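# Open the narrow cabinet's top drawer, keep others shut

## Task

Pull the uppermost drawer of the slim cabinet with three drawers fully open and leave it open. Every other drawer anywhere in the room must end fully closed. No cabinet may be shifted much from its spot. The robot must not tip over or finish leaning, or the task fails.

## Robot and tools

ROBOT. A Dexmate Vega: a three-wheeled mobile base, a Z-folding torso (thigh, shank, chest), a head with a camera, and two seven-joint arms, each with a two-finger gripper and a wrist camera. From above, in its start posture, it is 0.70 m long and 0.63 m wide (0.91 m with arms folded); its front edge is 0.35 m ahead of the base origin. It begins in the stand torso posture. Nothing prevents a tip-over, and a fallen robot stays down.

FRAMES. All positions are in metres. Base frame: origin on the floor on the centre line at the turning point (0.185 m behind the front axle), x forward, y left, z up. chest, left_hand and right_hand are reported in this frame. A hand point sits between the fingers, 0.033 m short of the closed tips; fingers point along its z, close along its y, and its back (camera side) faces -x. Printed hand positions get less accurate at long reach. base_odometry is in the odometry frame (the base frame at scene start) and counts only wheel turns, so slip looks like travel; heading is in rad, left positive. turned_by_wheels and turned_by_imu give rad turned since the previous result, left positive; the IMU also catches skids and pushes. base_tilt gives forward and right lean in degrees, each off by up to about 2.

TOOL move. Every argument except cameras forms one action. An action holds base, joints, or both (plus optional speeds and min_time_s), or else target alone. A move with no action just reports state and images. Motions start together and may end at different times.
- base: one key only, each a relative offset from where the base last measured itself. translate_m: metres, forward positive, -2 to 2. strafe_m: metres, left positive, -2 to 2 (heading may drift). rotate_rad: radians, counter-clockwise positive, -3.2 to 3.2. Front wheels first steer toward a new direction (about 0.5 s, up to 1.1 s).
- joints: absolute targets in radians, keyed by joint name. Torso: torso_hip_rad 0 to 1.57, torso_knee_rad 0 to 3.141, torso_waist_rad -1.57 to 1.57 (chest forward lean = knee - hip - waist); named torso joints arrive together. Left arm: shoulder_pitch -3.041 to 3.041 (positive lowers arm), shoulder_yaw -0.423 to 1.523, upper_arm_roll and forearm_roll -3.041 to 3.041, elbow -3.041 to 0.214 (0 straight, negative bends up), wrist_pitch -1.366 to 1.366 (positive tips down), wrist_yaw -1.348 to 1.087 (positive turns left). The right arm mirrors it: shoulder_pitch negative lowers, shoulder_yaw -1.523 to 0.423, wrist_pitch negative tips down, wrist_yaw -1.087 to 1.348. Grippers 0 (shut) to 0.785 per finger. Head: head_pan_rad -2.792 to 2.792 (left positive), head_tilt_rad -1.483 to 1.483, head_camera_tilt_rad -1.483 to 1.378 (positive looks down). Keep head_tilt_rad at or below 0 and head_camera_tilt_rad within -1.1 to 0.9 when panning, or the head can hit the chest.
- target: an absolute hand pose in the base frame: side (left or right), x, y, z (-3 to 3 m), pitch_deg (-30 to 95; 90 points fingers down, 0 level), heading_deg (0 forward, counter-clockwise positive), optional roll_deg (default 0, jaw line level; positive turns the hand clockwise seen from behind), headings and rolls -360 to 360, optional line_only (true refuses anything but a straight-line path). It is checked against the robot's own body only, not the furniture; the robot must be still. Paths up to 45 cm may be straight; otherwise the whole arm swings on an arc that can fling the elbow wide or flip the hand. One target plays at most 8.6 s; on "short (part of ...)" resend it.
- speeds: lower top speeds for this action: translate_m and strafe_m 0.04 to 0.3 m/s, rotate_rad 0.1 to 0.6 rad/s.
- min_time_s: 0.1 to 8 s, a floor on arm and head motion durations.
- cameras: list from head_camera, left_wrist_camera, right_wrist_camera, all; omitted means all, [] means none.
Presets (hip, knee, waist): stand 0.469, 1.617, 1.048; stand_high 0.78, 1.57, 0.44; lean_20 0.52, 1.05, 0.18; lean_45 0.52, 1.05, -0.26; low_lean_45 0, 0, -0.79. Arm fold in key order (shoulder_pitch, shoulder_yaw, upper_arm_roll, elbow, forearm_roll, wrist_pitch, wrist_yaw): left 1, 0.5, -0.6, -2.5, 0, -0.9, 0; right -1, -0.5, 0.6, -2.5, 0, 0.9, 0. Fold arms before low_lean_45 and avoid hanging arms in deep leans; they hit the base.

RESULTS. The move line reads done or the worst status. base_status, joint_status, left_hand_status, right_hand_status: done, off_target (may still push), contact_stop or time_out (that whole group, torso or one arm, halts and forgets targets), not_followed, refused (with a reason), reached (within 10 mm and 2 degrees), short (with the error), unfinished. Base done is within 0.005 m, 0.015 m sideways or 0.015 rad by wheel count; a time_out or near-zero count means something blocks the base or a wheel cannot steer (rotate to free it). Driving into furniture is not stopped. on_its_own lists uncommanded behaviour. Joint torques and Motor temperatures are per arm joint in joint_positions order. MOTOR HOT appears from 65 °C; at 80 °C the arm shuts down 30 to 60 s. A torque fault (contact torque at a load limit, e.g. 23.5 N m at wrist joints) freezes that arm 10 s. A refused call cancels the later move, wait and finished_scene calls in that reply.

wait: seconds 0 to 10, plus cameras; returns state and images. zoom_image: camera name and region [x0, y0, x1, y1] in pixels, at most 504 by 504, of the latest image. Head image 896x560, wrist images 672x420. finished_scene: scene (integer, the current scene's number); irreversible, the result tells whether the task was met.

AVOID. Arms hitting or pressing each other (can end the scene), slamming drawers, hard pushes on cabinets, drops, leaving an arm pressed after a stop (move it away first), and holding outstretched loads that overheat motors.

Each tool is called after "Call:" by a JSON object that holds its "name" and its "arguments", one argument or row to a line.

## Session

Call:
{"name": "move", "arguments": {
  "joints": {"head_camera_tilt_rad":0.4},
  "cameras": ["head_camera"]
}}

Call:
{"name": "move", "arguments": {
  "joints": {"head_pan_rad":-1.2},
  "cameras": ["head_camera"]
}}

Call:
{"name": "move", "arguments": {
  "joints": {"head_pan_rad":-2.5},
  "cameras": ["head_camera"]
}}

Call:
{"name": "move", "arguments": {
  "joints": {"head_pan_rad":2.5},
  "cameras": ["head_camera"]
}}

Call:
{"name": "move", "arguments": {
  "joints": {"head_pan_rad":1.2},
  "cameras": ["head_camera"]
}}

Scene clock: 0.90 s.
Joint torques (N m): left_arm=[4.72 0.86 -1.64 -4.04 0.26 -1.8 -0.14] | right_arm=[-4.69 -1.41 0.79 -2.37 0.27 2.71 -0.19]
Motor temperatures (°C): left_arm=[31 31 31 26 40 35 41] | right_arm=[30 27 33 31 36 36 33]
move: done
base_odometry: x=+0.000 y=+0.000 heading=+0.000
turned_by_wheels: +0.000
turned_by_imu: +0.000
base_tilt: forward=+0.0 right=+0.8
base_status: not commanded
joint_positions: torso_hip_rad=+0.469 torso_knee_rad=+1.617 torso_waist_rad=+1.048 left_shoulder_pitch_rad=+2.189 left_shoulder_yaw_rad=-0.007 left_upper_arm_roll_rad=+0.016 left_elbow_rad=-1.090 left_forearm_roll_rad=+0.013 left_wrist_pitch_rad=-0.515 left_wrist_yaw_rad=+0.020 left_gripper_rad=+0.005 right_shoulder_pitch_rad=-2.209 right_shoulder_yaw_rad=-0.016 right_upper_arm_roll_rad=+0.009 right_elbow_rad=-1.106 right_forearm_roll_rad=-0.010 right_wrist_pitch_rad=+0.494 right_wrist_yaw_rad=-0.018 right_gripper_rad=+0.005 head_pan_rad=+0.000 head_tilt_rad=+0.000 head_camera_tilt_rad=+0.400
joint_status: all done
chest: x=-0.0111 y=+0.0000 z=+1.4155 quat_wxyz=(+0.999, +0.000, +0.050, +0.000) (m; base frame)
left_hand: x=+0.2066 y=+0.2195 z=+0.6100 quat_wxyz=(+0.429, +0.002, +0.903, +0.000) pitch_deg=+39.1 heading_deg=-0.2 roll_deg=+0.1 back=up (m; base frame)
right_hand: x=+0.1929 y=-0.2468 z=+0.6050 quat_wxyz=(+0.418, -0.007, +0.908, -0.015) pitch_deg=+40.6 heading_deg=-1.6 roll_deg=-2.5 back=up (m; base frame)
pictures: head_camera

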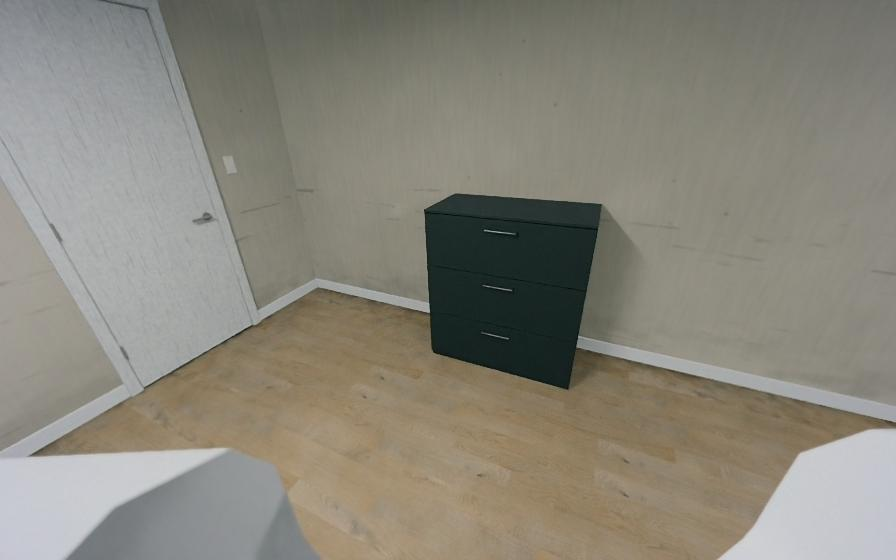

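Scene clock: 2.37 s.
Joint torques (N m): left_arm=[5.39 -0.02 -0.88 -2.8 0.14 -2.64 0.05] | right_arm=[-4.86 -0.09 0.68 -2.32 0.07 2.71 -0.15]
Motor temperatures (°C): left_arm=[31 31 31 26 40 35 41] | right_arm=[30 27 33 31 36 36 33]
move: done
base_odometry: x=+0.000 y=+0.000 heading=+0.000
turned_by_wheels: +0.000
turned_by_imu: +0.000
base_tilt: forward=+0.1 right=+0.8
base_status: not commanded
joint_positions: torso_hip_rad=+0.469 torso_knee_rad=+1.617 torso_waist_rad=+1.048 left_shoulder_pitch_rad=+2.189 left_shoulder_yaw_rad=-0.007 left_upper_arm_roll_rad=+0.016 left_elbow_rad=-1.090 left_forearm_roll_rad=+0.013 left_wrist_pitch_rad=-0.515 left_wrist_yaw_rad=+0.020 left_gripper_rad=+0.005 right_shoulder_pitch_rad=-2.209 right_shoulder_yaw_rad=-0.016 right_upper_arm_roll_rad=+0.009 right_elbow_rad=-1.106 right_forearm_roll_rad=-0.010 right_wrist_pitch_rad=+0.494 right_wrist_yaw_rad=-0.018 right_gripper_rad=+0.005 head_pan_rad=-1.200 head_tilt_rad=+0.000 head_camera_tilt_rad=+0.400
joint_status: all done
chest: x=-0.0111 y=+0.0000 z=+1.4155 quat_wxyz=(+0.999, +0.000, +0.050, +0.000) (m; base frame)
left_hand: x=+0.2066 y=+0.2195 z=+0.6100 quat_wxyz=(+0.429, +0.002, +0.903, +0.000) pitch_deg=+39.1 heading_deg=-0.2 roll_deg=+0.1 back=up (m; base frame)
right_hand: x=+0.1929 y=-0.2468 z=+0.6050 quat_wxyz=(+0.418, -0.007, +0.908, -0.015) pitch_deg=+40.6 heading_deg=-1.6 roll_deg=-2.5 back=up (m; base frame)
pictures: head_camera

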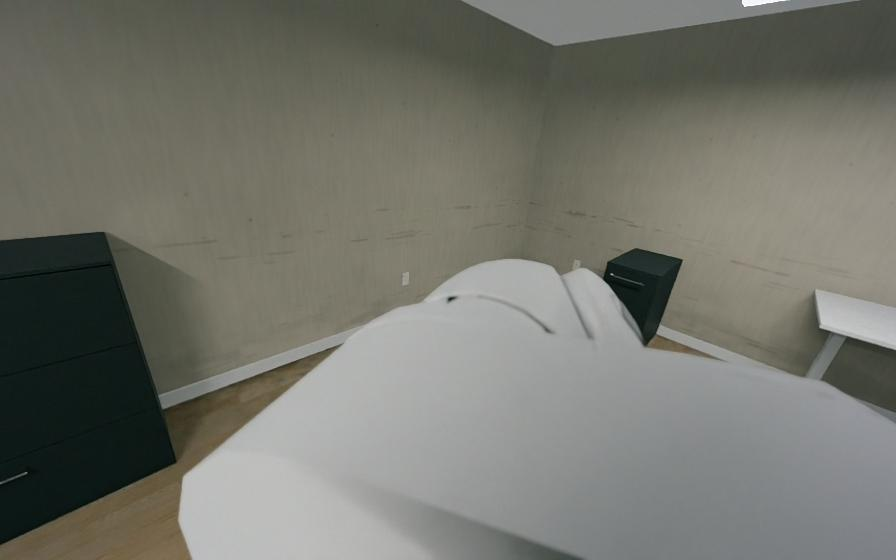

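Scene clock: 3.90 s.
Joint torques (N m): left_arm=[4.45 0.74 -1.46 -1.66 0.08 -2.25 -0.2] | right_arm=[-5.22 -1.55 0.64 -2.87 0.13 2.41 -0.06]
Motor temperatures (°C): left_arm=[31 31 31 26 40 35 41] | right_arm=[30 27 33 31 36 36 33]
move: done
base_odometry: x=+0.000 y=+0.000 heading=+0.000
turned_by_wheels: +0.000
turned_by_imu: +0.000
base_tilt: forward=+0.0 right=+0.8
base_status: not commanded
joint_positions: torso_hip_rad=+0.469 torso_knee_rad=+1.617 torso_waist_rad=+1.048 left_shoulder_pitch_rad=+2.189 left_shoulder_yaw_rad=-0.007 left_upper_arm_roll_rad=+0.016 left_elbow_rad=-1.090 left_forearm_roll_rad=+0.013 left_wrist_pitch_rad=-0.515 left_wrist_yaw_rad=+0.020 left_gripper_rad=+0.005 right_shoulder_pitch_rad=-2.209 right_shoulder_yaw_rad=-0.016 right_upper_arm_roll_rad=+0.009 right_elbow_rad=-1.106 right_forearm_roll_rad=-0.010 right_wrist_pitch_rad=+0.494 right_wrist_yaw_rad=-0.018 right_gripper_rad=+0.005 head_pan_rad=-2.500 head_tilt_rad=+0.000 head_camera_tilt_rad=+0.400
joint_status: all done
chest: x=-0.0111 y=+0.0000 z=+1.4155 quat_wxyz=(+0.999, +0.000, +0.050, +0.000) (m; base frame)
left_hand: x=+0.2066 y=+0.2195 z=+0.6100 quat_wxyz=(+0.429, +0.002, +0.903, +0.000) pitch_deg=+39.1 heading_deg=-0.2 roll_deg=+0.1 back=up (m; base frame)
right_hand: x=+0.1929 y=-0.2468 z=+0.6050 quat_wxyz=(+0.418, -0.007, +0.908, -0.015) pitch_deg=+40.6 heading_deg=-1.6 roll_deg=-2.5 back=up (m; base frame)
pictures: head_camera

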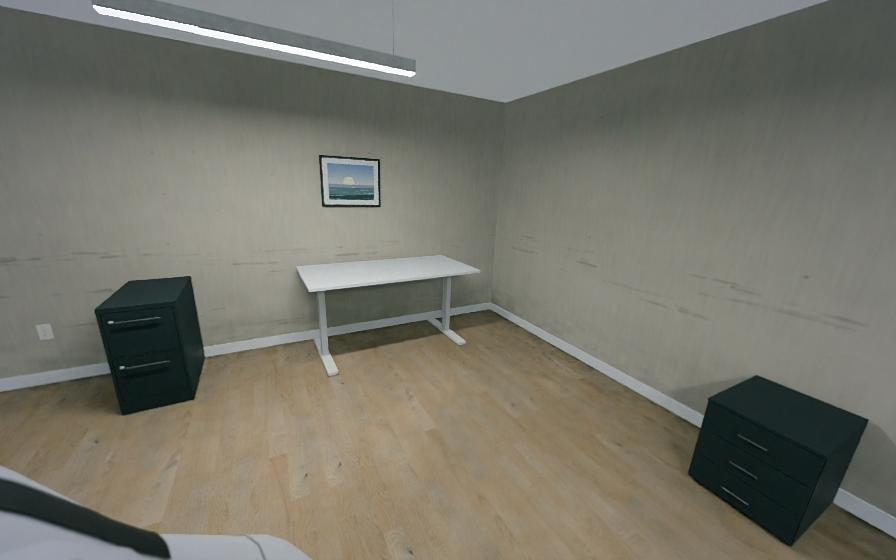

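Scene clock: 7.90 s.
Joint torques (N m): left_arm=[3.21 -0.19 -0.76 -2.51 0.32 -2.02 -0.02] | right_arm=[-3.96 -0.82 0.9 -2.55 0.24 1.97 -0.26]
Motor temperatures (°C): left_arm=[31 31 31 26 40 35 41] | right_arm=[30 27 33 31 36 36 33]
move: done
base_odometry: x=+0.000 y=+0.000 heading=+0.000
turned_by_wheels: +0.000
turned_by_imu: +0.000
base_tilt: forward=+0.0 right=+0.8
base_status: not commanded
joint_positions: torso_hip_rad=+0.469 torso_knee_rad=+1.617 torso_waist_rad=+1.048 left_shoulder_pitch_rad=+2.189 left_shoulder_yaw_rad=-0.007 left_upper_arm_roll_rad=+0.016 left_elbow_rad=-1.090 left_forearm_roll_rad=+0.013 left_wrist_pitch_rad=-0.515 left_wrist_yaw_rad=+0.020 left_gripper_rad=+0.005 right_shoulder_pitch_rad=-2.209 right_shoulder_yaw_rad=-0.016 right_upper_arm_roll_rad=+0.009 right_elbow_rad=-1.106 right_forearm_roll_rad=-0.010 right_wrist_pitch_rad=+0.494 right_wrist_yaw_rad=-0.018 right_gripper_rad=+0.005 head_pan_rad=+2.500 head_tilt_rad=+0.000 head_camera_tilt_rad=+0.400
joint_status: all done
chest: x=-0.0111 y=+0.0000 z=+1.4155 quat_wxyz=(+0.999, +0.000, +0.050, +0.000) (m; base frame)
left_hand: x=+0.2066 y=+0.2195 z=+0.6100 quat_wxyz=(+0.429, +0.002, +0.903, +0.000) pitch_deg=+39.1 heading_deg=-0.2 roll_deg=+0.1 back=up (m; base frame)
right_hand: x=+0.1929 y=-0.2468 z=+0.6050 quat_wxyz=(+0.418, -0.007, +0.908, -0.015) pitch_deg=+40.6 heading_deg=-1.6 roll_deg=-2.5 back=up (m; base frame)
pictures: head_camera

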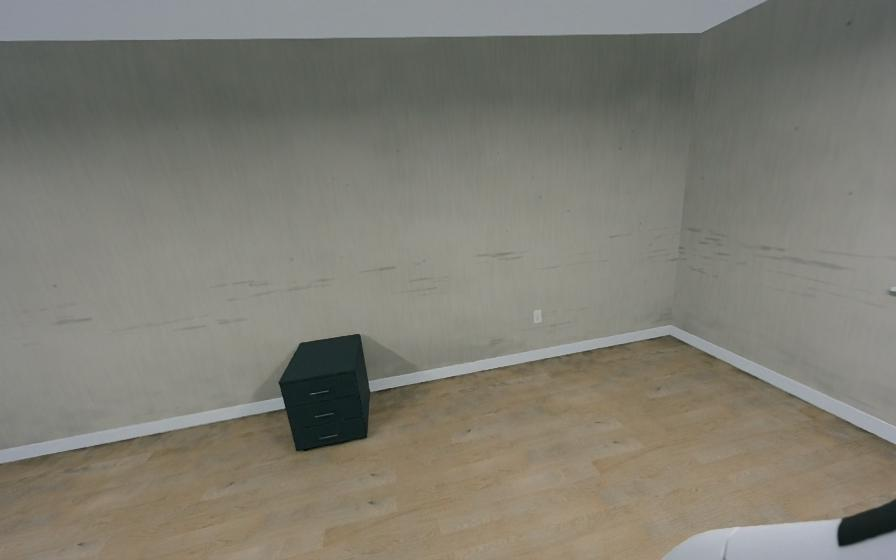

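Scene clock: 9.43 s.
Joint torques (N m): left_arm=[2.92 -0.19 -1.91 -3.29 0.13 -2.26 -0.15] | right_arm=[-4.38 -0.77 0.41 -2.33 -0.04 2.51 -0.12]
Motor temperatures (°C): left_arm=[31 31 31 26 40 35 41] | right_arm=[30 27 33 31 36 36 33]
move: done
base_odometry: x=+0.000 y=+0.000 heading=+0.000
turned_by_wheels: +0.000
turned_by_imu: +0.000
base_tilt: forward=+0.0 right=+0.7
base_status: not commanded
joint_positions: torso_hip_rad=+0.469 torso_knee_rad=+1.617 torso_waist_rad=+1.048 left_shoulder_pitch_rad=+2.189 left_shoulder_yaw_rad=-0.007 left_upper_arm_roll_rad=+0.016 left_elbow_rad=-1.090 left_forearm_roll_rad=+0.013 left_wrist_pitch_rad=-0.515 left_wrist_yaw_rad=+0.020 left_gripper_rad=+0.005 right_shoulder_pitch_rad=-2.209 right_shoulder_yaw_rad=-0.016 right_upper_arm_roll_rad=+0.009 right_elbow_rad=-1.106 right_forearm_roll_rad=-0.010 right_wrist_pitch_rad=+0.494 right_wrist_yaw_rad=-0.018 right_gripper_rad=+0.005 head_pan_rad=+1.200 head_tilt_rad=+0.000 head_camera_tilt_rad=+0.400
joint_status: all done
chest: x=-0.0111 y=+0.0000 z=+1.4155 quat_wxyz=(+0.999, +0.000, +0.050, +0.000) (m; base frame)
left_hand: x=+0.2066 y=+0.2195 z=+0.6100 quat_wxyz=(+0.429, +0.002, +0.903, +0.000) pitch_deg=+39.1 heading_deg=-0.2 roll_deg=+0.1 back=up (m; base frame)
right_hand: x=+0.1929 y=-0.2468 z=+0.6050 quat_wxyz=(+0.418, -0.007, +0.908, -0.015) pitch_deg=+40.6 heading_deg=-1.6 roll_deg=-2.5 back=up (m; base frame)
pictures: head_camera

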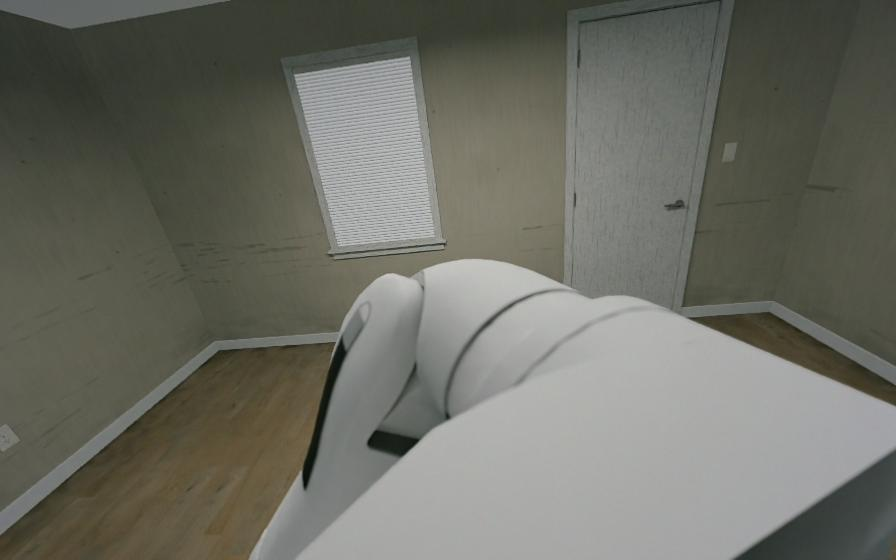

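Call:
{"name": "move", "arguments": {
  "joints": {"head_pan_rad":0,"left_elbow_rad":-1.9,"right_elbow_rad":-1.9,"left_wrist_pitch_rad":0,"right_wrist_pitch_rad":0},
  "cameras": ["head_camera"]
}}

Call:
{"name": "zoom_image", "arguments": {
  "camera": "head_camera",
  "region": [400, 170, 640, 410]
}}

Call:
{"name": "move", "arguments": {
  "base": {"rotate_rad":2.74},
  "joints": {"head_pan_rad":1.4},
  "cameras": ["head_camera"]
}}

Call:
{"name": "move", "arguments": {
  "joints": {"head_pan_rad":0,"head_camera_tilt_rad":0.5},
  "cameras": ["head_camera"]
}}

Scene clock: 14.47 s.
Joint torques (N m): left_arm=[-0.63 -1.7 -0.96 -7.72 0.14 -2.41 -0.01] | right_arm=[-0.01 -2.65 0.6 -8.56 0.05 2.92 -0.09]
Motor temperatures (°C): left_arm=[31 31 31 26 40 35 41] | right_arm=[30 27 33 31 36 36 33]
move: done
base_odometry: x=+0.000 y=+0.000 heading=+0.000
turned_by_wheels: +0.000
turned_by_imu: +0.000
base_tilt: forward=+0.1 right=+0.8
base_status: not commanded
joint_positions: torso_hip_rad=+0.469 torso_knee_rad=+1.617 torso_waist_rad=+1.048 left_shoulder_pitch_rad=+2.189 left_shoulder_yaw_rad=-0.007 left_upper_arm_roll_rad=+0.016 left_elbow_rad=-1.896 left_forearm_roll_rad=+0.013 left_wrist_pitch_rad=-0.003 left_wrist_yaw_rad=+0.020 left_gripper_rad=+0.005 right_shoulder_pitch_rad=-2.209 right_shoulder_yaw_rad=-0.016 right_upper_arm_roll_rad=+0.009 right_elbow_rad=-1.896 right_forearm_roll_rad=-0.010 right_wrist_pitch_rad=+0.002 right_wrist_yaw_rad=-0.018 right_gripper_rad=+0.005 head_pan_rad=+0.000 head_tilt_rad=+0.000 head_camera_tilt_rad=+0.400
joint_status: all done
chest: x=-0.0111 y=+0.0000 z=+1.4155 quat_wxyz=(+0.999, +0.000, +0.050, +0.000) (m; base frame)
left_hand: x=+0.4411 y=+0.2238 z=+0.8386 quat_wxyz=(+0.557, -0.001, +0.831, +0.003) pitch_deg=+22.4 heading_deg=+0.4 roll_deg=+0.2 back=up (m; base frame)
right_hand: x=+0.4294 y=-0.2437 z=+0.8298 quat_wxyz=(+0.548, -0.006, +0.836, -0.016) pitch_deg=+23.5 heading_deg=-1.3 roll_deg=-2.1 back=up (m; base frame)
pictures: head_camera

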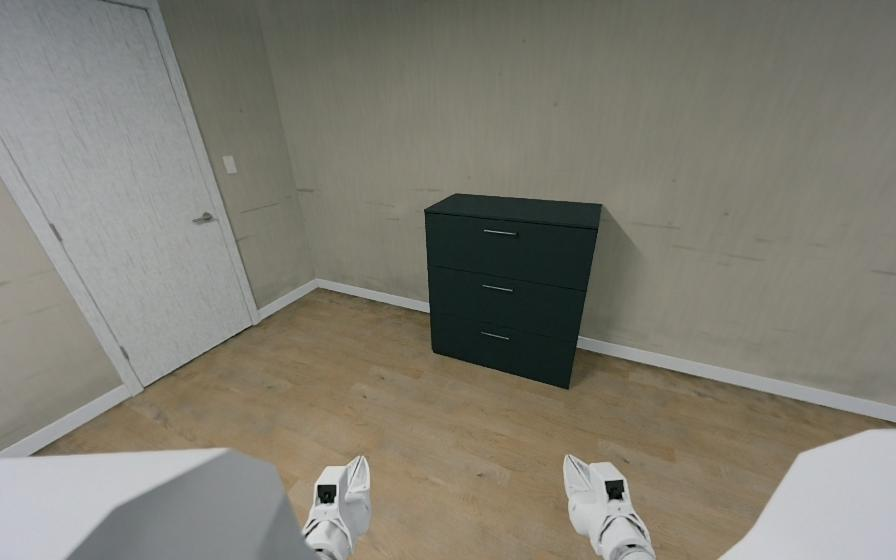

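Scaled by 2.100 from the camera's 896x560 image, which has a finer 960x600 frame.

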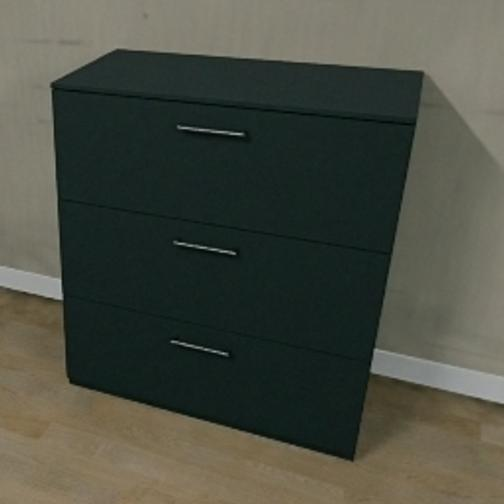

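Scene clock: 20.63 s.
Joint torques (N m): left_arm=[-1.99 -1.04 -0.65 -7.75 0.21 -2.64 0.02] | right_arm=[1.13 -0.59 0.79 -8.48 0.1 3.12 -0.01]
Motor temperatures (°C): left_arm=[31 31 31 26 40 35 41] | right_arm=[30 27 33 31 36 36 33]
move: done
base_odometry: x=+0.003 y=+0.000 heading=+2.748
turned_by_wheels: +2.748
turned_by_imu: +2.734
base_tilt: forward=+0.0 right=+0.8
base_status: done
joint_positions: torso_hip_rad=+0.469 torso_knee_rad=+1.617 torso_waist_rad=+1.048 left_shoulder_pitch_rad=+2.189 left_shoulder_yaw_rad=-0.007 left_upper_arm_roll_rad=+0.016 left_elbow_rad=-1.900 left_forearm_roll_rad=+0.013 left_wrist_pitch_rad=+0.000 left_wrist_yaw_rad=+0.020 left_gripper_rad=+0.005 right_shoulder_pitch_rad=-2.209 right_shoulder_yaw_rad=-0.016 right_upper_arm_roll_rad=+0.009 right_elbow_rad=-1.900 right_forearm_roll_rad=-0.010 right_wrist_pitch_rad=+0.000 right_wrist_yaw_rad=-0.018 right_gripper_rad=+0.005 head_pan_rad=+1.400 head_tilt_rad=+0.000 head_camera_tilt_rad=+0.400
joint_status: all done
chest: x=-0.0111 y=+0.0000 z=+1.4155 quat_wxyz=(+0.999, +0.000, +0.050, +0.000) (m; base frame)
left_hand: x=+0.4418 y=+0.2239 z=+0.8400 quat_wxyz=(+0.557, -0.001, +0.830, +0.003) pitch_deg=+22.3 heading_deg=+0.4 roll_deg=+0.2 back=up (m; base frame)
right_hand: x=+0.4300 y=-0.2436 z=+0.8310 quat_wxyz=(+0.549, -0.006, +0.836, -0.016) pitch_deg=+23.4 heading_deg=-1.3 roll_deg=-2.1 back=up (m; base frame)
pictures: head_camera

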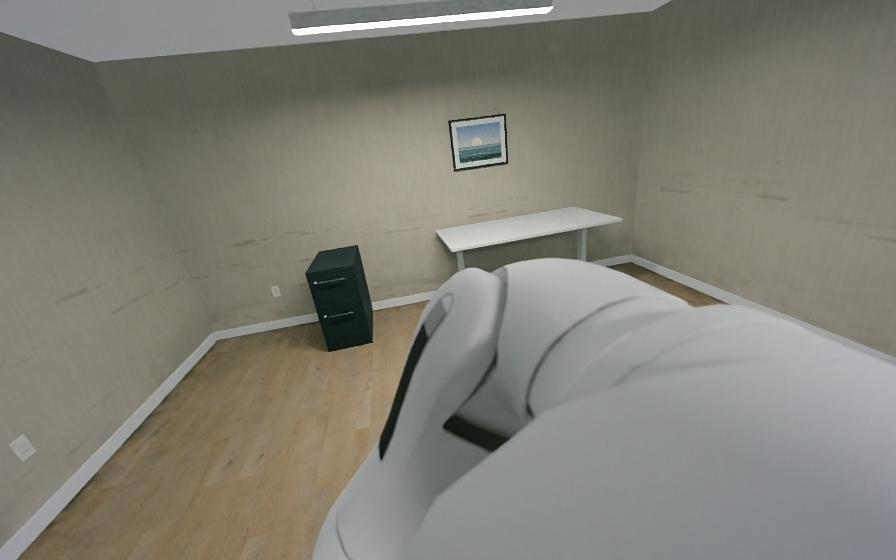

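Scene clock: 22.23 s.
Joint torques (N m): left_arm=[-0.62 0.12 -1.01 -7.94 0.26 -2.05 0.05] | right_arm=[1.05 -1 0.43 -8.08 0.14 2.31 -0.32]
Motor temperatures (°C): left_arm=[31 31 31 26 40 35 41] | right_arm=[30 27 33 31 36 36 33]
move: done
base_odometry: x=+0.003 y=+0.000 heading=+2.748
turned_by_wheels: +0.000
turned_by_imu: +0.000
base_tilt: forward=+0.0 right=+0.8
base_status: not commanded
joint_positions: torso_hip_rad=+0.469 torso_knee_rad=+1.617 torso_waist_rad=+1.048 left_shoulder_pitch_rad=+2.189 left_shoulder_yaw_rad=-0.007 left_upper_arm_roll_rad=+0.016 left_elbow_rad=-1.900 left_forearm_roll_rad=+0.013 left_wrist_pitch_rad=+0.000 left_wrist_yaw_rad=+0.020 left_gripper_rad=+0.005 right_shoulder_pitch_rad=-2.209 right_shoulder_yaw_rad=-0.016 right_upper_arm_roll_rad=+0.009 right_elbow_rad=-1.900 right_forearm_roll_rad=-0.010 right_wrist_pitch_rad=+0.000 right_wrist_yaw_rad=-0.018 right_gripper_rad=+0.005 head_pan_rad=+0.000 head_tilt_rad=+0.000 head_camera_tilt_rad=+0.500
joint_status: all done
chest: x=-0.0111 y=+0.0000 z=+1.4155 quat_wxyz=(+0.999, +0.000, +0.050, +0.000) (m; base frame)
left_hand: x=+0.4418 y=+0.2239 z=+0.8400 quat_wxyz=(+0.557, -0.001, +0.830, +0.003) pitch_deg=+22.3 heading_deg=+0.4 roll_deg=+0.2 back=up (m; base frame)
right_hand: x=+0.4300 y=-0.2436 z=+0.8310 quat_wxyz=(+0.549, -0.006, +0.836, -0.016) pitch_deg=+23.4 heading_deg=-1.3 roll_deg=-2.1 back=up (m; base frame)
pictures: head_camera

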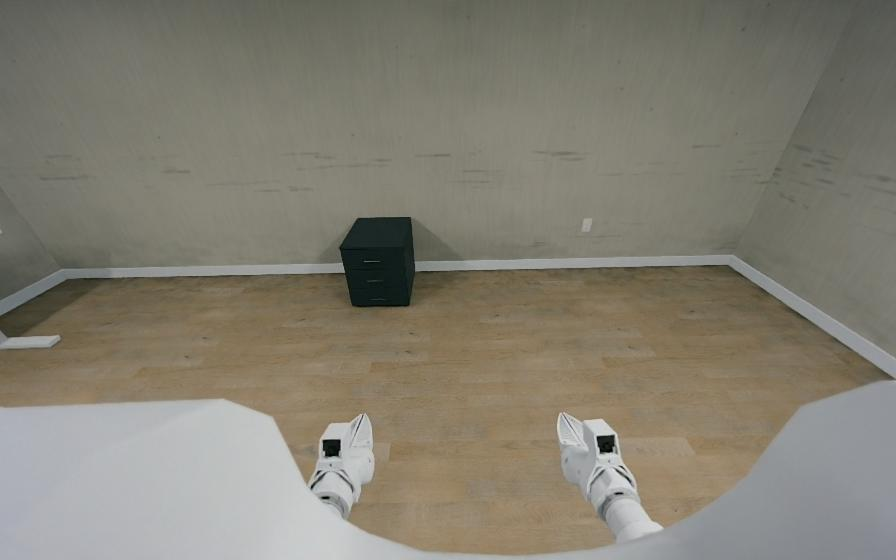

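Call:
{"name": "move", "arguments": {
  "base": {"strafe_m":0.3},
  "cameras": []
}}

Call:
{"name": "move", "arguments": {
  "base": {"translate_m":0.95},
  "joints": {"torso_hip_rad":0.1,"torso_knee_rad":0.55,"torso_waist_rad":0.0,"left_shoulder_pitch_rad":1.5,"left_shoulder_yaw_rad":0.15,"left_elbow_rad":-1.6,"head_camera_tilt_rad":0.2},
  "cameras": ["head_camera"]
}}

Scene clock: 26.60 s.
Joint torques (N m): left_arm=[-2.21 -0.08 -1.04 -8.24 0.2 -2.82 0.02] | right_arm=[2.38 -2.43 0.49 -8.19 0.04 3.48 -0.08]
Motor temperatures (°C): left_arm=[31 31 31 26 40 35 41] | right_arm=[30 27 33 31 36 36 33]
move: done
base_odometry: x=-0.110 y=-0.277 heading=+2.756
turned_by_wheels: +0.007
turned_by_imu: +0.003
base_tilt: forward=+0.0 right=+0.7
base_status: done
joint_positions: torso_hip_rad=+0.469 torso_knee_rad=+1.617 torso_waist_rad=+1.048 left_shoulder_pitch_rad=+2.189 left_shoulder_yaw_rad=-0.007 left_upper_arm_roll_rad=+0.016 left_elbow_rad=-1.900 left_forearm_roll_rad=+0.013 left_wrist_pitch_rad=+0.000 left_wrist_yaw_rad=+0.020 left_gripper_rad=+0.005 right_shoulder_pitch_rad=-2.209 right_shoulder_yaw_rad=-0.016 right_upper_arm_roll_rad=+0.009 right_elbow_rad=-1.900 right_forearm_roll_rad=-0.010 right_wrist_pitch_rad=+0.000 right_wrist_yaw_rad=-0.018 right_gripper_rad=+0.005 head_pan_rad=+0.000 head_tilt_rad=+0.000 head_camera_tilt_rad=+0.500
joint_status: not commanded
chest: x=-0.0111 y=+0.0000 z=+1.4155 quat_wxyz=(+0.999, +0.000, +0.050, +0.000) (m; base frame)
left_hand: x=+0.4418 y=+0.2239 z=+0.8400 quat_wxyz=(+0.557, -0.001, +0.831, +0.003) pitch_deg=+22.3 heading_deg=+0.4 roll_deg=+0.2 back=up (m; base frame)
right_hand: x=+0.4301 y=-0.2436 z=+0.8310 quat_wxyz=(+0.549, -0.006, +0.836, -0.016) pitch_deg=+23.4 heading_deg=-1.3 roll_deg=-2.1 back=up (m; base frame)
pictures: none
No camera images: "cameras" was empty.

Scene clock: 31.83 s.
Joint torques (N m): left_arm=[-15.28 5.16 -2.05 -6.11 0.13 -2.79 -0.03] | right_arm=[-6.74 -1.22 0.73 -5.65 0.11 3.02 -0.3]
Motor temperatures (°C): left_arm=[31 31 31 26 40 35 41] | right_arm=[30 27 33 32 36 36 33]
move: done
base_odometry: x=-0.990 y=+0.081 heading=+2.755
turned_by_wheels: -0.001
turned_by_imu: -0.003
base_tilt: forward=+0.1 right=+0.8
base_status: done
joint_positions: torso_hip_rad=+0.100 torso_knee_rad=+0.550 torso_waist_rad=+0.000 left_shoulder_pitch_rad=+1.500 left_shoulder_yaw_rad=+0.150 left_upper_arm_roll_rad=+0.016 left_elbow_rad=-1.600 left_forearm_roll_rad=+0.013 left_wrist_pitch_rad=+0.000 left_wrist_yaw_rad=+0.020 left_gripper_rad=+0.005 right_shoulder_pitch_rad=-2.209 right_shoulder_yaw_rad=-0.016 right_upper_arm_roll_rad=+0.009 right_elbow_rad=-1.900 right_forearm_roll_rad=-0.010 right_wrist_pitch_rad=+0.000 right_wrist_yaw_rad=-0.018 right_gripper_rad=+0.005 head_pan_rad=+0.000 head_tilt_rad=+0.000 head_camera_tilt_rad=+0.200
joint_status: all done
chest: x=-0.0328 y=+0.0000 z=+1.1158 quat_wxyz=(+0.975, +0.000, +0.223, +0.000) (m; base frame)
left_hand: x=+0.5342 y=+0.2686 z=+0.5288 quat_wxyz=(+0.571, +0.067, +0.817, +0.046) pitch_deg=+20.1 heading_deg=+0.0 roll_deg=+9.3 back=up (m; base frame)
right_hand: x=+0.1812 y=-0.2436 z=+0.4155 quat_wxyz=(+0.395, -0.009, +0.919, -0.015) pitch_deg=+43.5 heading_deg=-1.7 roll_deg=-2.7 back=up (m; base frame)
pictures: head_camera

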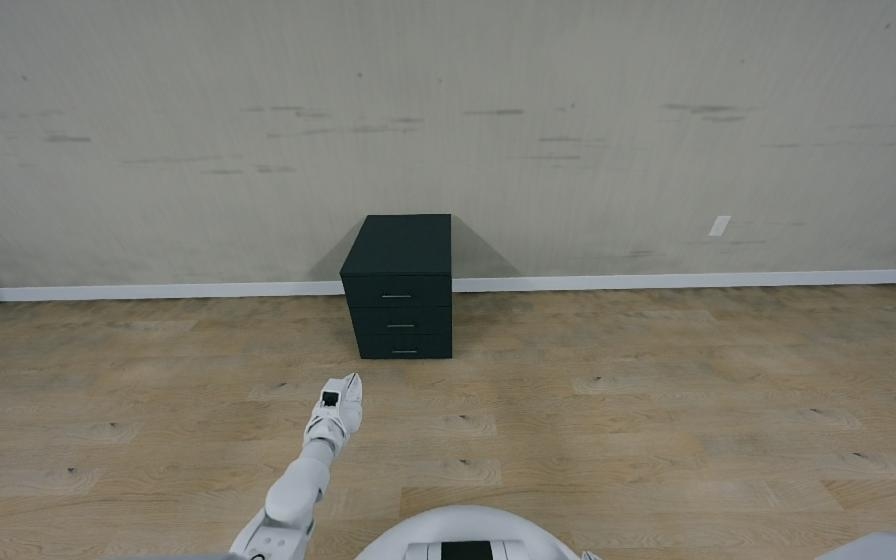

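Call:
{"name": "move", "arguments": {
  "target": {"side":"left","x":0.55,"y":0.25,"z":0.46,"pitch_deg":25,"heading_deg":0,"roll_deg":90},
  "cameras": []
}}

Call:
{"name": "move", "arguments": {
  "target": {"side":"left","x":0.58,"y":0.21,"z":0.56,"pitch_deg":78,"heading_deg":0,"roll_deg":90},
  "cameras": []
}}

Call:
{"name": "move", "arguments": {
  "base": {"translate_m":0.335},
  "joints": {"left_gripper_rad":0.22},
  "cameras": ["head_camera","left_wrist_camera"]
}}

Scene clock: 36.80 s.
Joint torques (N m): left_arm=[-17.02 7.03 -2.87 -5.51 1 0.37 0.93] | right_arm=[-5.86 -0.49 0.32 -6.58 0.3 2.63 -0.13]
Motor temperatures (°C): left_arm=[31 31 31 26 40 35 41] | right_arm=[30 27 33 32 36 36 33]
move: done
base_odometry: x=-0.990 y=+0.081 heading=+2.755
turned_by_wheels: +0.000
turned_by_imu: +0.000
base_tilt: forward=+0.0 right=+0.8
base_status: not commanded
joint_positions: torso_hip_rad=+0.100 torso_knee_rad=+0.550 torso_waist_rad=+0.000 left_shoulder_pitch_rad=+1.263 left_shoulder_yaw_rad=+0.448 left_upper_arm_roll_rad=+0.509 left_elbow_rad=-1.376 left_forearm_roll_rad=+0.989 left_wrist_pitch_rad=+0.353 left_wrist_yaw_rad=+0.127 left_gripper_rad=+0.005 right_shoulder_pitch_rad=-2.209 right_shoulder_yaw_rad=-0.016 right_upper_arm_roll_rad=+0.009 right_elbow_rad=-1.900 right_forearm_roll_rad=-0.010 right_wrist_pitch_rad=+0.000 right_wrist_yaw_rad=-0.018 right_gripper_rad=+0.005 head_pan_rad=+0.000 head_tilt_rad=+0.000 head_camera_tilt_rad=+0.200
joint_status: not commanded
chest: x=-0.0328 y=+0.0000 z=+1.1158 quat_wxyz=(+0.975, +0.000, +0.223, +0.000) (m; base frame)
left_hand: x=+0.5497 y=+0.2500 z=+0.4599 quat_wxyz=(+0.381, +0.595, +0.598, +0.379) pitch_deg=+25.0 heading_deg=+0.0 roll_deg=+89.6 (m; base frame)
left_hand_status: reached (straight line, planned for 3.4 s): 0 mm and 0.3 deg off.
right_hand: x=+0.1812 y=-0.2436 z=+0.4155 quat_wxyz=(+0.395, -0.009, +0.919, -0.015) pitch_deg=+43.5 heading_deg=-1.7 roll_deg=-2.7 back=up (m; base frame)
pictures: none
No camera images: "cameras" was empty.

Scene clock: 43.93 s.
Joint torques (N m): left_arm=[-33.19 5.72 -8.02 -4.23 0.46 0.49 -0.2] | right_arm=[-7.61 -1.45 0.75 -5.72 0.13 1.96 -0.24]
Motor temperatures (°C): left_arm=[31 31 31 26 40 35 41] | right_arm=[30 27 33 32 36 36 33]
move: done
base_odometry: x=-0.990 y=+0.081 heading=+2.755
turned_by_wheels: +0.000
turned_by_imu: +0.000
base_tilt: forward=+0.0 right=+0.7
base_status: not commanded
joint_positions: torso_hip_rad=+0.100 torso_knee_rad=+0.550 torso_waist_rad=+0.000 left_shoulder_pitch_rad=+0.355 left_shoulder_yaw_rad=+0.565 left_upper_arm_roll_rad=+0.932 left_elbow_rad=-1.387 left_forearm_roll_rad=+0.658 left_wrist_pitch_rad=+0.604 left_wrist_yaw_rad=-1.347 left_gripper_rad=+0.005 right_shoulder_pitch_rad=-2.209 right_shoulder_yaw_rad=-0.016 right_upper_arm_roll_rad=+0.009 right_elbow_rad=-1.900 right_forearm_roll_rad=-0.010 right_wrist_pitch_rad=+0.000 right_wrist_yaw_rad=-0.018 right_gripper_rad=+0.005 head_pan_rad=+0.000 head_tilt_rad=+0.000 head_camera_tilt_rad=+0.200
joint_status: not commanded
chest: x=-0.0328 y=+0.0000 z=+1.1158 quat_wxyz=(+0.975, +0.000, +0.223, +0.000) (m; base frame)
left_hand: x=+0.5800 y=+0.2095 z=+0.5595 quat_wxyz=(+0.075, +0.703, +0.703, +0.074) pitch_deg=+77.9 heading_deg=-0.2 roll_deg=+89.8 (m; base frame)
left_hand_status: reached (straight line, planned for 5.9 s): 1 mm and 0.1 deg off.
right_hand: x=+0.1812 y=-0.2436 z=+0.4155 quat_wxyz=(+0.395, -0.009, +0.919, -0.015) pitch_deg=+43.5 heading_deg=-1.7 roll_deg=-2.7 back=up (m; base frame)
pictures: none
No camera images: "cameras" was empty.

Scene clock: 46.67 s.
Joint torques (N m): left_arm=[-32.7 2.13 -9.09 -3.97 0.7 0.51 0.04] | right_arm=[-6.32 -1.53 0.78 -6.03 0.08 2.37 -0.47]
Motor temperatures (°C): left_arm=[32 31 31 26 40 35 41] | right_arm=[30 27 32 32 36 36 33]
move: done
base_odometry: x=-1.301 y=+0.207 heading=+2.754
turned_by_wheels: -0.001
turned_by_imu: -0.001
base_tilt: forward=+0.0 right=+0.8
base_status: done
joint_positions: torso_hip_rad=+0.100 torso_knee_rad=+0.550 torso_waist_rad=+0.000 left_shoulder_pitch_rad=+0.351 left_shoulder_yaw_rad=+0.566 left_upper_arm_roll_rad=+0.936 left_elbow_rad=-1.385 left_forearm_roll_rad=+0.654 left_wrist_pitch_rad=+0.605 left_wrist_yaw_rad=-1.348 left_gripper_rad=+0.220 right_shoulder_pitch_rad=-2.209 right_shoulder_yaw_rad=-0.016 right_upper_arm_roll_rad=+0.009 right_elbow_rad=-1.900 right_forearm_roll_rad=-0.010 right_wrist_pitch_rad=+0.000 right_wrist_yaw_rad=-0.018 right_gripper_rad=+0.005 head_pan_rad=+0.000 head_tilt_rad=+0.000 head_camera_tilt_rad=+0.200
joint_status: all done
chest: x=-0.0328 y=+0.0000 z=+1.1158 quat_wxyz=(+0.975, +0.000, +0.223, +0.000) (m; base frame)
left_hand: x=+0.5800 y=+0.2099 z=+0.5598 quat_wxyz=(+0.074, +0.703, +0.703, +0.074) pitch_deg=+78.0 heading_deg=+0.0 roll_deg=+90.0 (m; base frame)
right_hand: x=+0.1812 y=-0.2436 z=+0.4155 quat_wxyz=(+0.395, -0.009, +0.919, -0.015) pitch_deg=+43.5 heading_deg=-1.7 roll_deg=-2.7 back=up (m; base frame)
pictures: head_camera, left_wrist_camera

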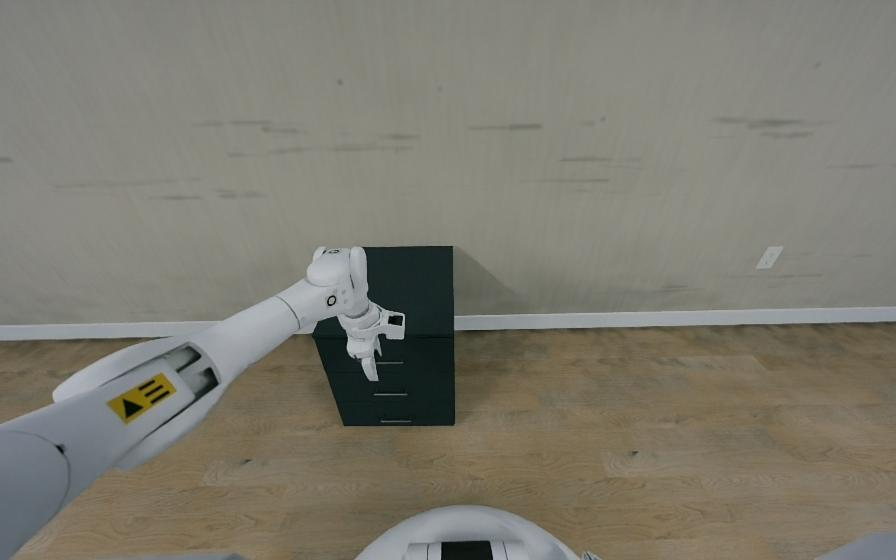

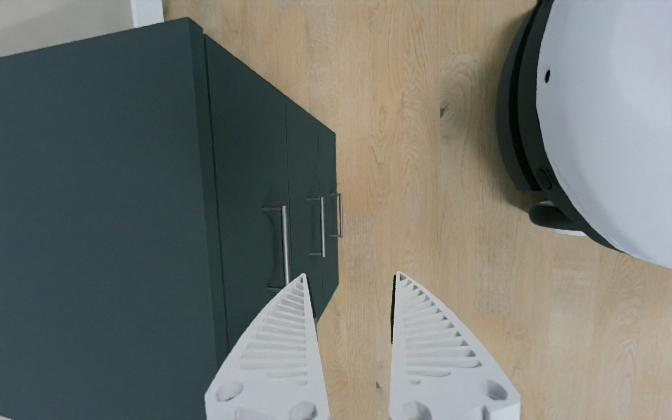

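Call:
{"name": "move", "arguments": {
  "base": {"translate_m":0.045},
  "speeds": {"translate_m":0.1},
  "cameras": ["head_camera","left_wrist_camera"]
}}

Scene clock: 48.47 s.
Joint torques (N m): left_arm=[-32.27 4.61 -8.33 -4.72 0.49 -0.16 0.05] | right_arm=[-6.18 -0.64 0.46 -5.41 0.09 2.86 -0.1]
Motor temperatures (°C): left_arm=[32 31 31 26 40 35 41] | right_arm=[30 27 32 32 36 37 33]
move: done
base_odometry: x=-1.342 y=+0.224 heading=+2.754
turned_by_wheels: -0.001
turned_by_imu: -0.001
base_tilt: forward=+0.0 right=+0.7
base_status: done
joint_positions: torso_hip_rad=+0.100 torso_knee_rad=+0.550 torso_waist_rad=+0.000 left_shoulder_pitch_rad=+0.351 left_shoulder_yaw_rad=+0.566 left_upper_arm_roll_rad=+0.936 left_elbow_rad=-1.385 left_forearm_roll_rad=+0.654 left_wrist_pitch_rad=+0.605 left_wrist_yaw_rad=-1.348 left_gripper_rad=+0.220 right_shoulder_pitch_rad=-2.209 right_shoulder_yaw_rad=-0.016 right_upper_arm_roll_rad=+0.009 right_elbow_rad=-1.900 right_forearm_roll_rad=-0.010 right_wrist_pitch_rad=+0.000 right_wrist_yaw_rad=-0.018 right_gripper_rad=+0.005 head_pan_rad=+0.000 head_tilt_rad=+0.000 head_camera_tilt_rad=+0.200
joint_status: not commanded
chest: x=-0.0328 y=+0.0000 z=+1.1158 quat_wxyz=(+0.975, +0.000, +0.223, +0.000) (m; base frame)
left_hand: x=+0.5800 y=+0.2099 z=+0.5598 quat_wxyz=(+0.074, +0.703, +0.703, +0.074) pitch_deg=+78.0 heading_deg=+0.0 roll_deg=+90.0 (m; base frame)
right_hand: x=+0.1812 y=-0.2436 z=+0.4155 quat_wxyz=(+0.395, -0.009, +0.919, -0.015) pitch_deg=+43.5 heading_deg=-1.7 roll_deg=-2.7 back=up (m; base frame)
pictures: head_camera, left_wrist_camera

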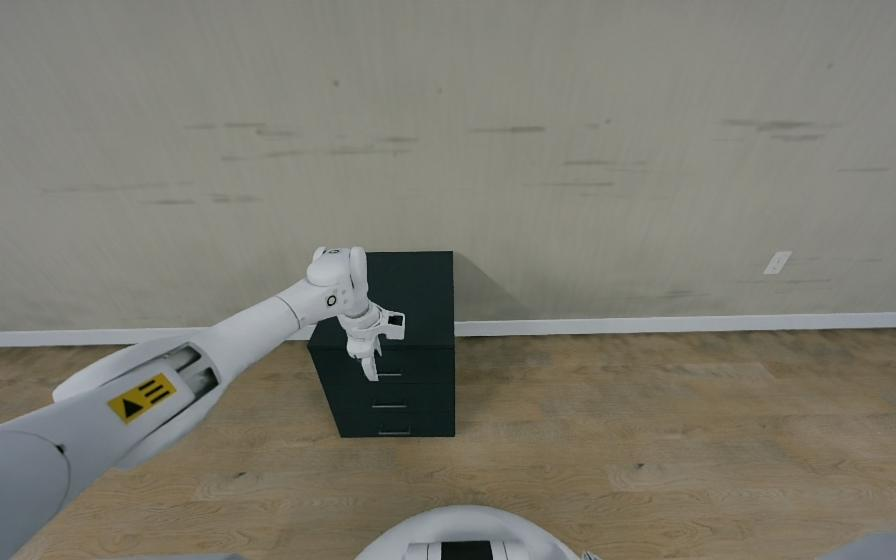

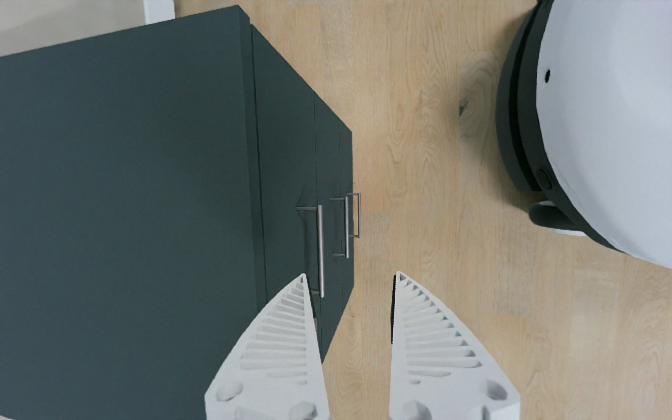

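Call:
{"name": "move", "arguments": {
  "base": {"translate_m":0.031},
  "speeds": {"translate_m":0.08},
  "cameras": []
}}

Call:
{"name": "move", "arguments": {
  "target": {"side":"left","x":0.595,"y":0.213,"z":0.49,"pitch_deg":78,"heading_deg":0,"roll_deg":90,"line_only":true},
  "cameras": ["left_wrist_camera"]
}}

Scene clock: 50.40 s.
Joint torques (N m): left_arm=[-32.51 3.44 -8.71 -3.98 0.93 -0.4 -0.09] | right_arm=[-6.03 -0.89 0.24 -6.17 0.25 2.34 -0.38]
Motor temperatures (°C): left_arm=[32 31 31 26 40 35 41] | right_arm=[30 27 32 32 36 37 33]
move: done
base_odometry: x=-1.371 y=+0.235 heading=+2.753
turned_by_wheels: -0.001
turned_by_imu: -0.001
base_tilt: forward=+0.1 right=+0.7
base_status: done
joint_positions: torso_hip_rad=+0.100 torso_knee_rad=+0.550 torso_waist_rad=+0.000 left_shoulder_pitch_rad=+0.351 left_shoulder_yaw_rad=+0.566 left_upper_arm_roll_rad=+0.936 left_elbow_rad=-1.385 left_forearm_roll_rad=+0.654 left_wrist_pitch_rad=+0.605 left_wrist_yaw_rad=-1.348 left_gripper_rad=+0.220 right_shoulder_pitch_rad=-2.209 right_shoulder_yaw_rad=-0.016 right_upper_arm_roll_rad=+0.009 right_elbow_rad=-1.900 right_forearm_roll_rad=-0.010 right_wrist_pitch_rad=+0.000 right_wrist_yaw_rad=-0.018 right_gripper_rad=+0.005 head_pan_rad=+0.000 head_tilt_rad=+0.000 head_camera_tilt_rad=+0.200
joint_status: not commanded
chest: x=-0.0328 y=+0.0000 z=+1.1158 quat_wxyz=(+0.975, +0.000, +0.223, +0.000) (m; base frame)
left_hand: x=+0.5800 y=+0.2099 z=+0.5598 quat_wxyz=(+0.074, +0.703, +0.703, +0.074) pitch_deg=+78.0 heading_deg=+0.0 roll_deg=+90.0 (m; base frame)
right_hand: x=+0.1812 y=-0.2436 z=+0.4155 quat_wxyz=(+0.395, -0.009, +0.919, -0.015) pitch_deg=+43.5 heading_deg=-1.7 roll_deg=-2.7 back=up (m; base frame)
pictures: none
No camera images: "cameras" was empty.

Scene clock: 53.03 s.
Joint torques (N m): left_arm=[-13.76 -3.43 0 2.19 -0.71 -0.79 0.39] | right_arm=[-7.07 -1.02 0.5 -5.47 0.06 2.51 -0.16]
Motor temperatures (°C): left_arm=[32 31 31 26 40 35 41] | right_arm=[30 27 32 32 36 37 33]
move: done
base_odometry: x=-1.371 y=+0.235 heading=+2.753
turned_by_wheels: +0.000
turned_by_imu: +0.000
base_tilt: forward=+0.0 right=+0.8
base_status: not commanded
joint_positions: torso_hip_rad=+0.100 torso_knee_rad=+0.550 torso_waist_rad=+0.000 left_shoulder_pitch_rad=+0.343 left_shoulder_yaw_rad=+0.433 left_upper_arm_roll_rad=+0.960 left_elbow_rad=-1.049 left_forearm_roll_rad=+0.616 left_wrist_pitch_rad=+0.451 left_wrist_yaw_rad=-1.152 left_gripper_rad=+0.220 right_shoulder_pitch_rad=-2.209 right_shoulder_yaw_rad=-0.016 right_upper_arm_roll_rad=+0.009 right_elbow_rad=-1.900 right_forearm_roll_rad=-0.010 right_wrist_pitch_rad=+0.000 right_wrist_yaw_rad=-0.018 right_gripper_rad=+0.005 head_pan_rad=+0.000 head_tilt_rad=+0.000 head_camera_tilt_rad=+0.200
joint_status: not commanded
chest: x=-0.0333 y=+0.0000 z=+1.1158 quat_wxyz=(+0.975, +0.000, +0.223, +0.000) (m; base frame)
left_hand: x=+0.5953 y=+0.2130 z=+0.4918 quat_wxyz=(+0.074, +0.703, +0.703, +0.074) pitch_deg=+77.9 heading_deg=+0.0 roll_deg=+90.0 (m; base frame)
left_hand_status: reached (straight line, planned for 1.4 s): 2 mm and 0.1 deg off.
right_hand: x=+0.1813 y=-0.2436 z=+0.4157 quat_wxyz=(+0.395, -0.009, +0.919, -0.015) pitch_deg=+43.4 heading_deg=-1.7 roll_deg=-2.7 back=up (m; base frame)
pictures: left_wrist_camera

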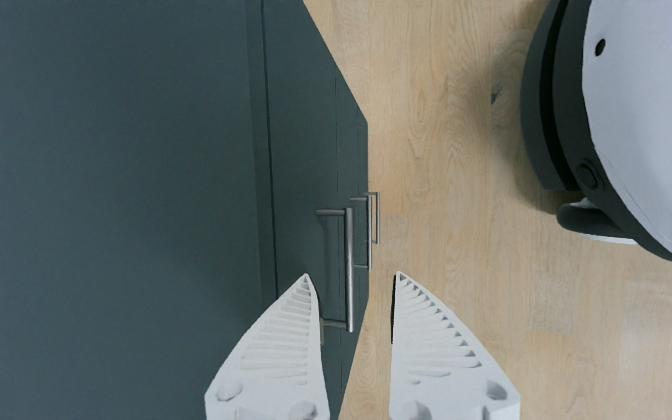

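Call:
{"name": "move", "arguments": {
  "joints": {"left_gripper_rad":0.09},
  "cameras": ["left_wrist_camera"]
}}

Call:
{"name": "zoom_image", "arguments": {
  "camera": "left_wrist_camera",
  "region": [220, 180, 480, 400]
}}

Scene clock: 54.57 s.
Joint torques (N m): left_arm=[-23.67 -1.37 -6.44 -3.37 0.27 0.35 0.16] | right_arm=[-6.21 -1.15 0.51 -6.06 0.16 2.37 -0.08]
Motor temperatures (°C): left_arm=[32 31 31 26 40 35 41] | right_arm=[30 27 32 32 36 37 33]
move: done
base_odometry: x=-1.371 y=+0.235 heading=+2.753
turned_by_wheels: +0.000
turned_by_imu: +0.000
base_tilt: forward=+0.1 right=+0.8
base_status: not commanded
joint_positions: torso_hip_rad=+0.100 torso_knee_rad=+0.550 torso_waist_rad=+0.000 left_shoulder_pitch_rad=+0.343 left_shoulder_yaw_rad=+0.432 left_upper_arm_roll_rad=+0.961 left_elbow_rad=-1.045 left_forearm_roll_rad=+0.615 left_wrist_pitch_rad=+0.449 left_wrist_yaw_rad=-1.150 left_gripper_rad=+0.090 right_shoulder_pitch_rad=-2.209 right_shoulder_yaw_rad=-0.016 right_upper_arm_roll_rad=+0.009 right_elbow_rad=-1.900 right_forearm_roll_rad=-0.010 right_wrist_pitch_rad=+0.000 right_wrist_yaw_rad=-0.018 right_gripper_rad=+0.005 head_pan_rad=+0.000 head_tilt_rad=+0.000 head_camera_tilt_rad=+0.200
joint_status: all done
chest: x=-0.0329 y=+0.0000 z=+1.1158 quat_wxyz=(+0.975, +0.000, +0.223, +0.000) (m; base frame)
left_hand: x=+0.5950 y=+0.2131 z=+0.4903 quat_wxyz=(+0.074, +0.703, +0.703, +0.074) pitch_deg=+78.0 heading_deg=+0.0 roll_deg=-90.0 (m; base frame)
right_hand: x=+0.1813 y=-0.2436 z=+0.4156 quat_wxyz=(+0.395, -0.009, +0.919, -0.015) pitch_deg=+43.5 heading_deg=-1.7 roll_deg=-2.7 back=up (m; base frame)
pictures: left_wrist_camera

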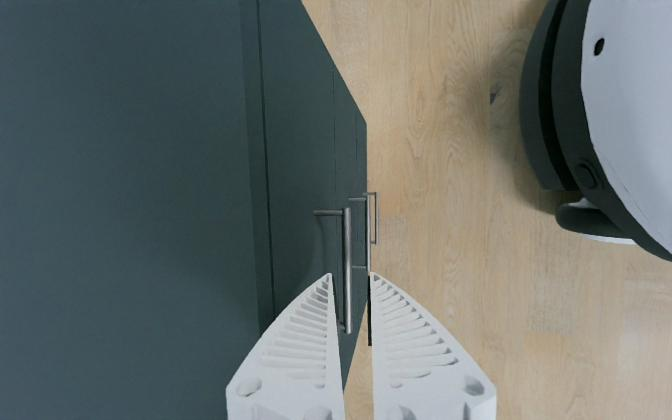

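Scaled by 1.938 from the camera's 672x420 image, which has a finer 960x600 frame.

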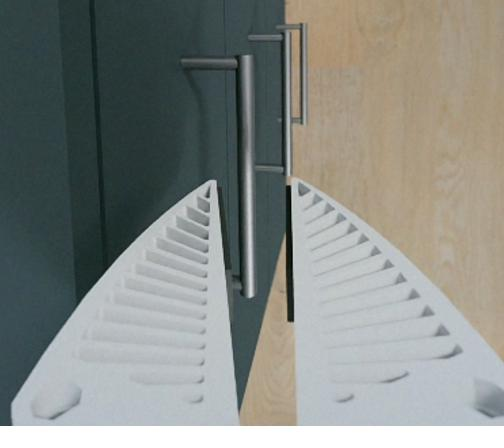

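Call:
{"name": "move", "arguments": {
  "target": {"side":"left","x":0.613,"y":0.211,"z":0.405,"pitch_deg":78,"heading_deg":0,"roll_deg":90,"line_only":true},
  "cameras": ["head_camera","left_wrist_camera"]
}}

Call:
{"name": "zoom_image", "arguments": {
  "camera": "left_wrist_camera",
  "region": [220, 180, 480, 400]
}}

Scene clock: 55.27 s.
Joint torques (N m): left_arm=[-23.29 -1.71 -7.22 -4.07 0.48 -0.54 0.26] | right_arm=[-6.48 0.21 0.88 -6.22 0.02 2.65 -0.21]
Motor temperatures (°C): left_arm=[32 31 31 26 40 35 41] | right_arm=[30 27 32 32 36 37 33]
move: refused
base_odometry: x=-1.371 y=+0.235 heading=+2.753
turned_by_wheels: +0.000
turned_by_imu: +0.000
base_tilt: forward=+0.0 right=+0.8
base_status: not commanded
joint_positions: torso_hip_rad=+0.100 torso_knee_rad=+0.550 torso_waist_rad=+0.000 left_shoulder_pitch_rad=+0.343 left_shoulder_yaw_rad=+0.432 left_upper_arm_roll_rad=+0.961 left_elbow_rad=-1.045 left_forearm_roll_rad=+0.615 left_wrist_pitch_rad=+0.449 left_wrist_yaw_rad=-1.150 left_gripper_rad=+0.090 right_shoulder_pitch_rad=-2.209 right_shoulder_yaw_rad=-0.016 right_upper_arm_roll_rad=+0.009 right_elbow_rad=-1.900 right_forearm_roll_rad=-0.010 right_wrist_pitch_rad=+0.000 right_wrist_yaw_rad=-0.018 right_gripper_rad=+0.005 head_pan_rad=+0.000 head_tilt_rad=+0.000 head_camera_tilt_rad=+0.200
joint_status: not commanded
chest: x=-0.0329 y=+0.0000 z=+1.1158 quat_wxyz=(+0.975, +0.000, +0.223, +0.000) (m; base frame)
left_hand: x=+0.5950 y=+0.2131 z=+0.4902 quat_wxyz=(+0.074, +0.703, +0.703, +0.074) pitch_deg=+78.0 heading_deg=+0.0 roll_deg=-90.0 (m; base frame)
left_hand_status: refused: no posture of the arm gets there (out of reach): the closest leaves the hand 2.2 cm and 0 deg from the pose. Nothing moved. At pitch 63 a posture exists at this place; the way there is not checked.
right_hand: x=+0.1813 y=-0.2436 z=+0.4156 quat_wxyz=(+0.395, -0.009, +0.919, -0.015) pitch_deg=+43.5 heading_deg=-1.7 roll_deg=-2.7 back=up (m; base frame)
pictures: head_camera, left_wrist_camera

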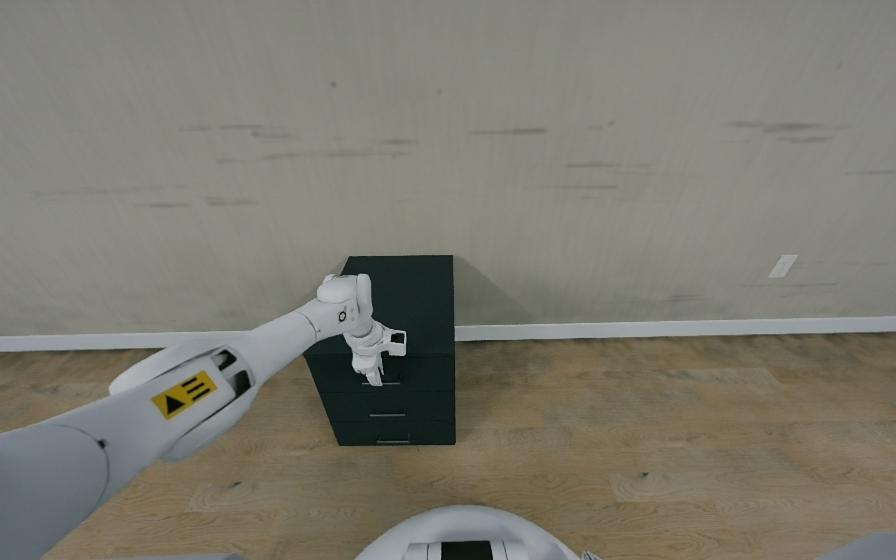

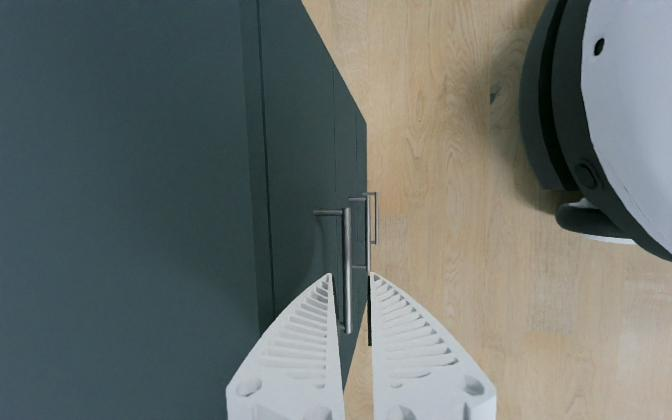

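Scaled by 1.938 from the camera's 672x420 image, which has a finer 960x600 frame.

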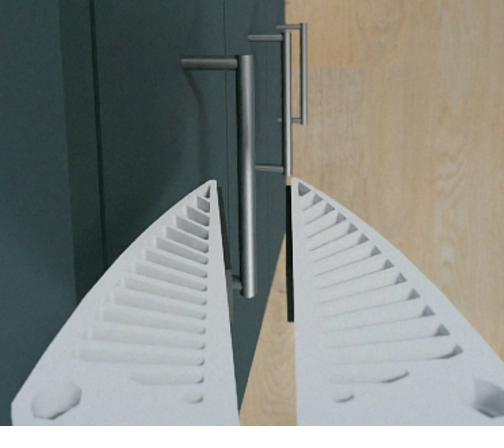

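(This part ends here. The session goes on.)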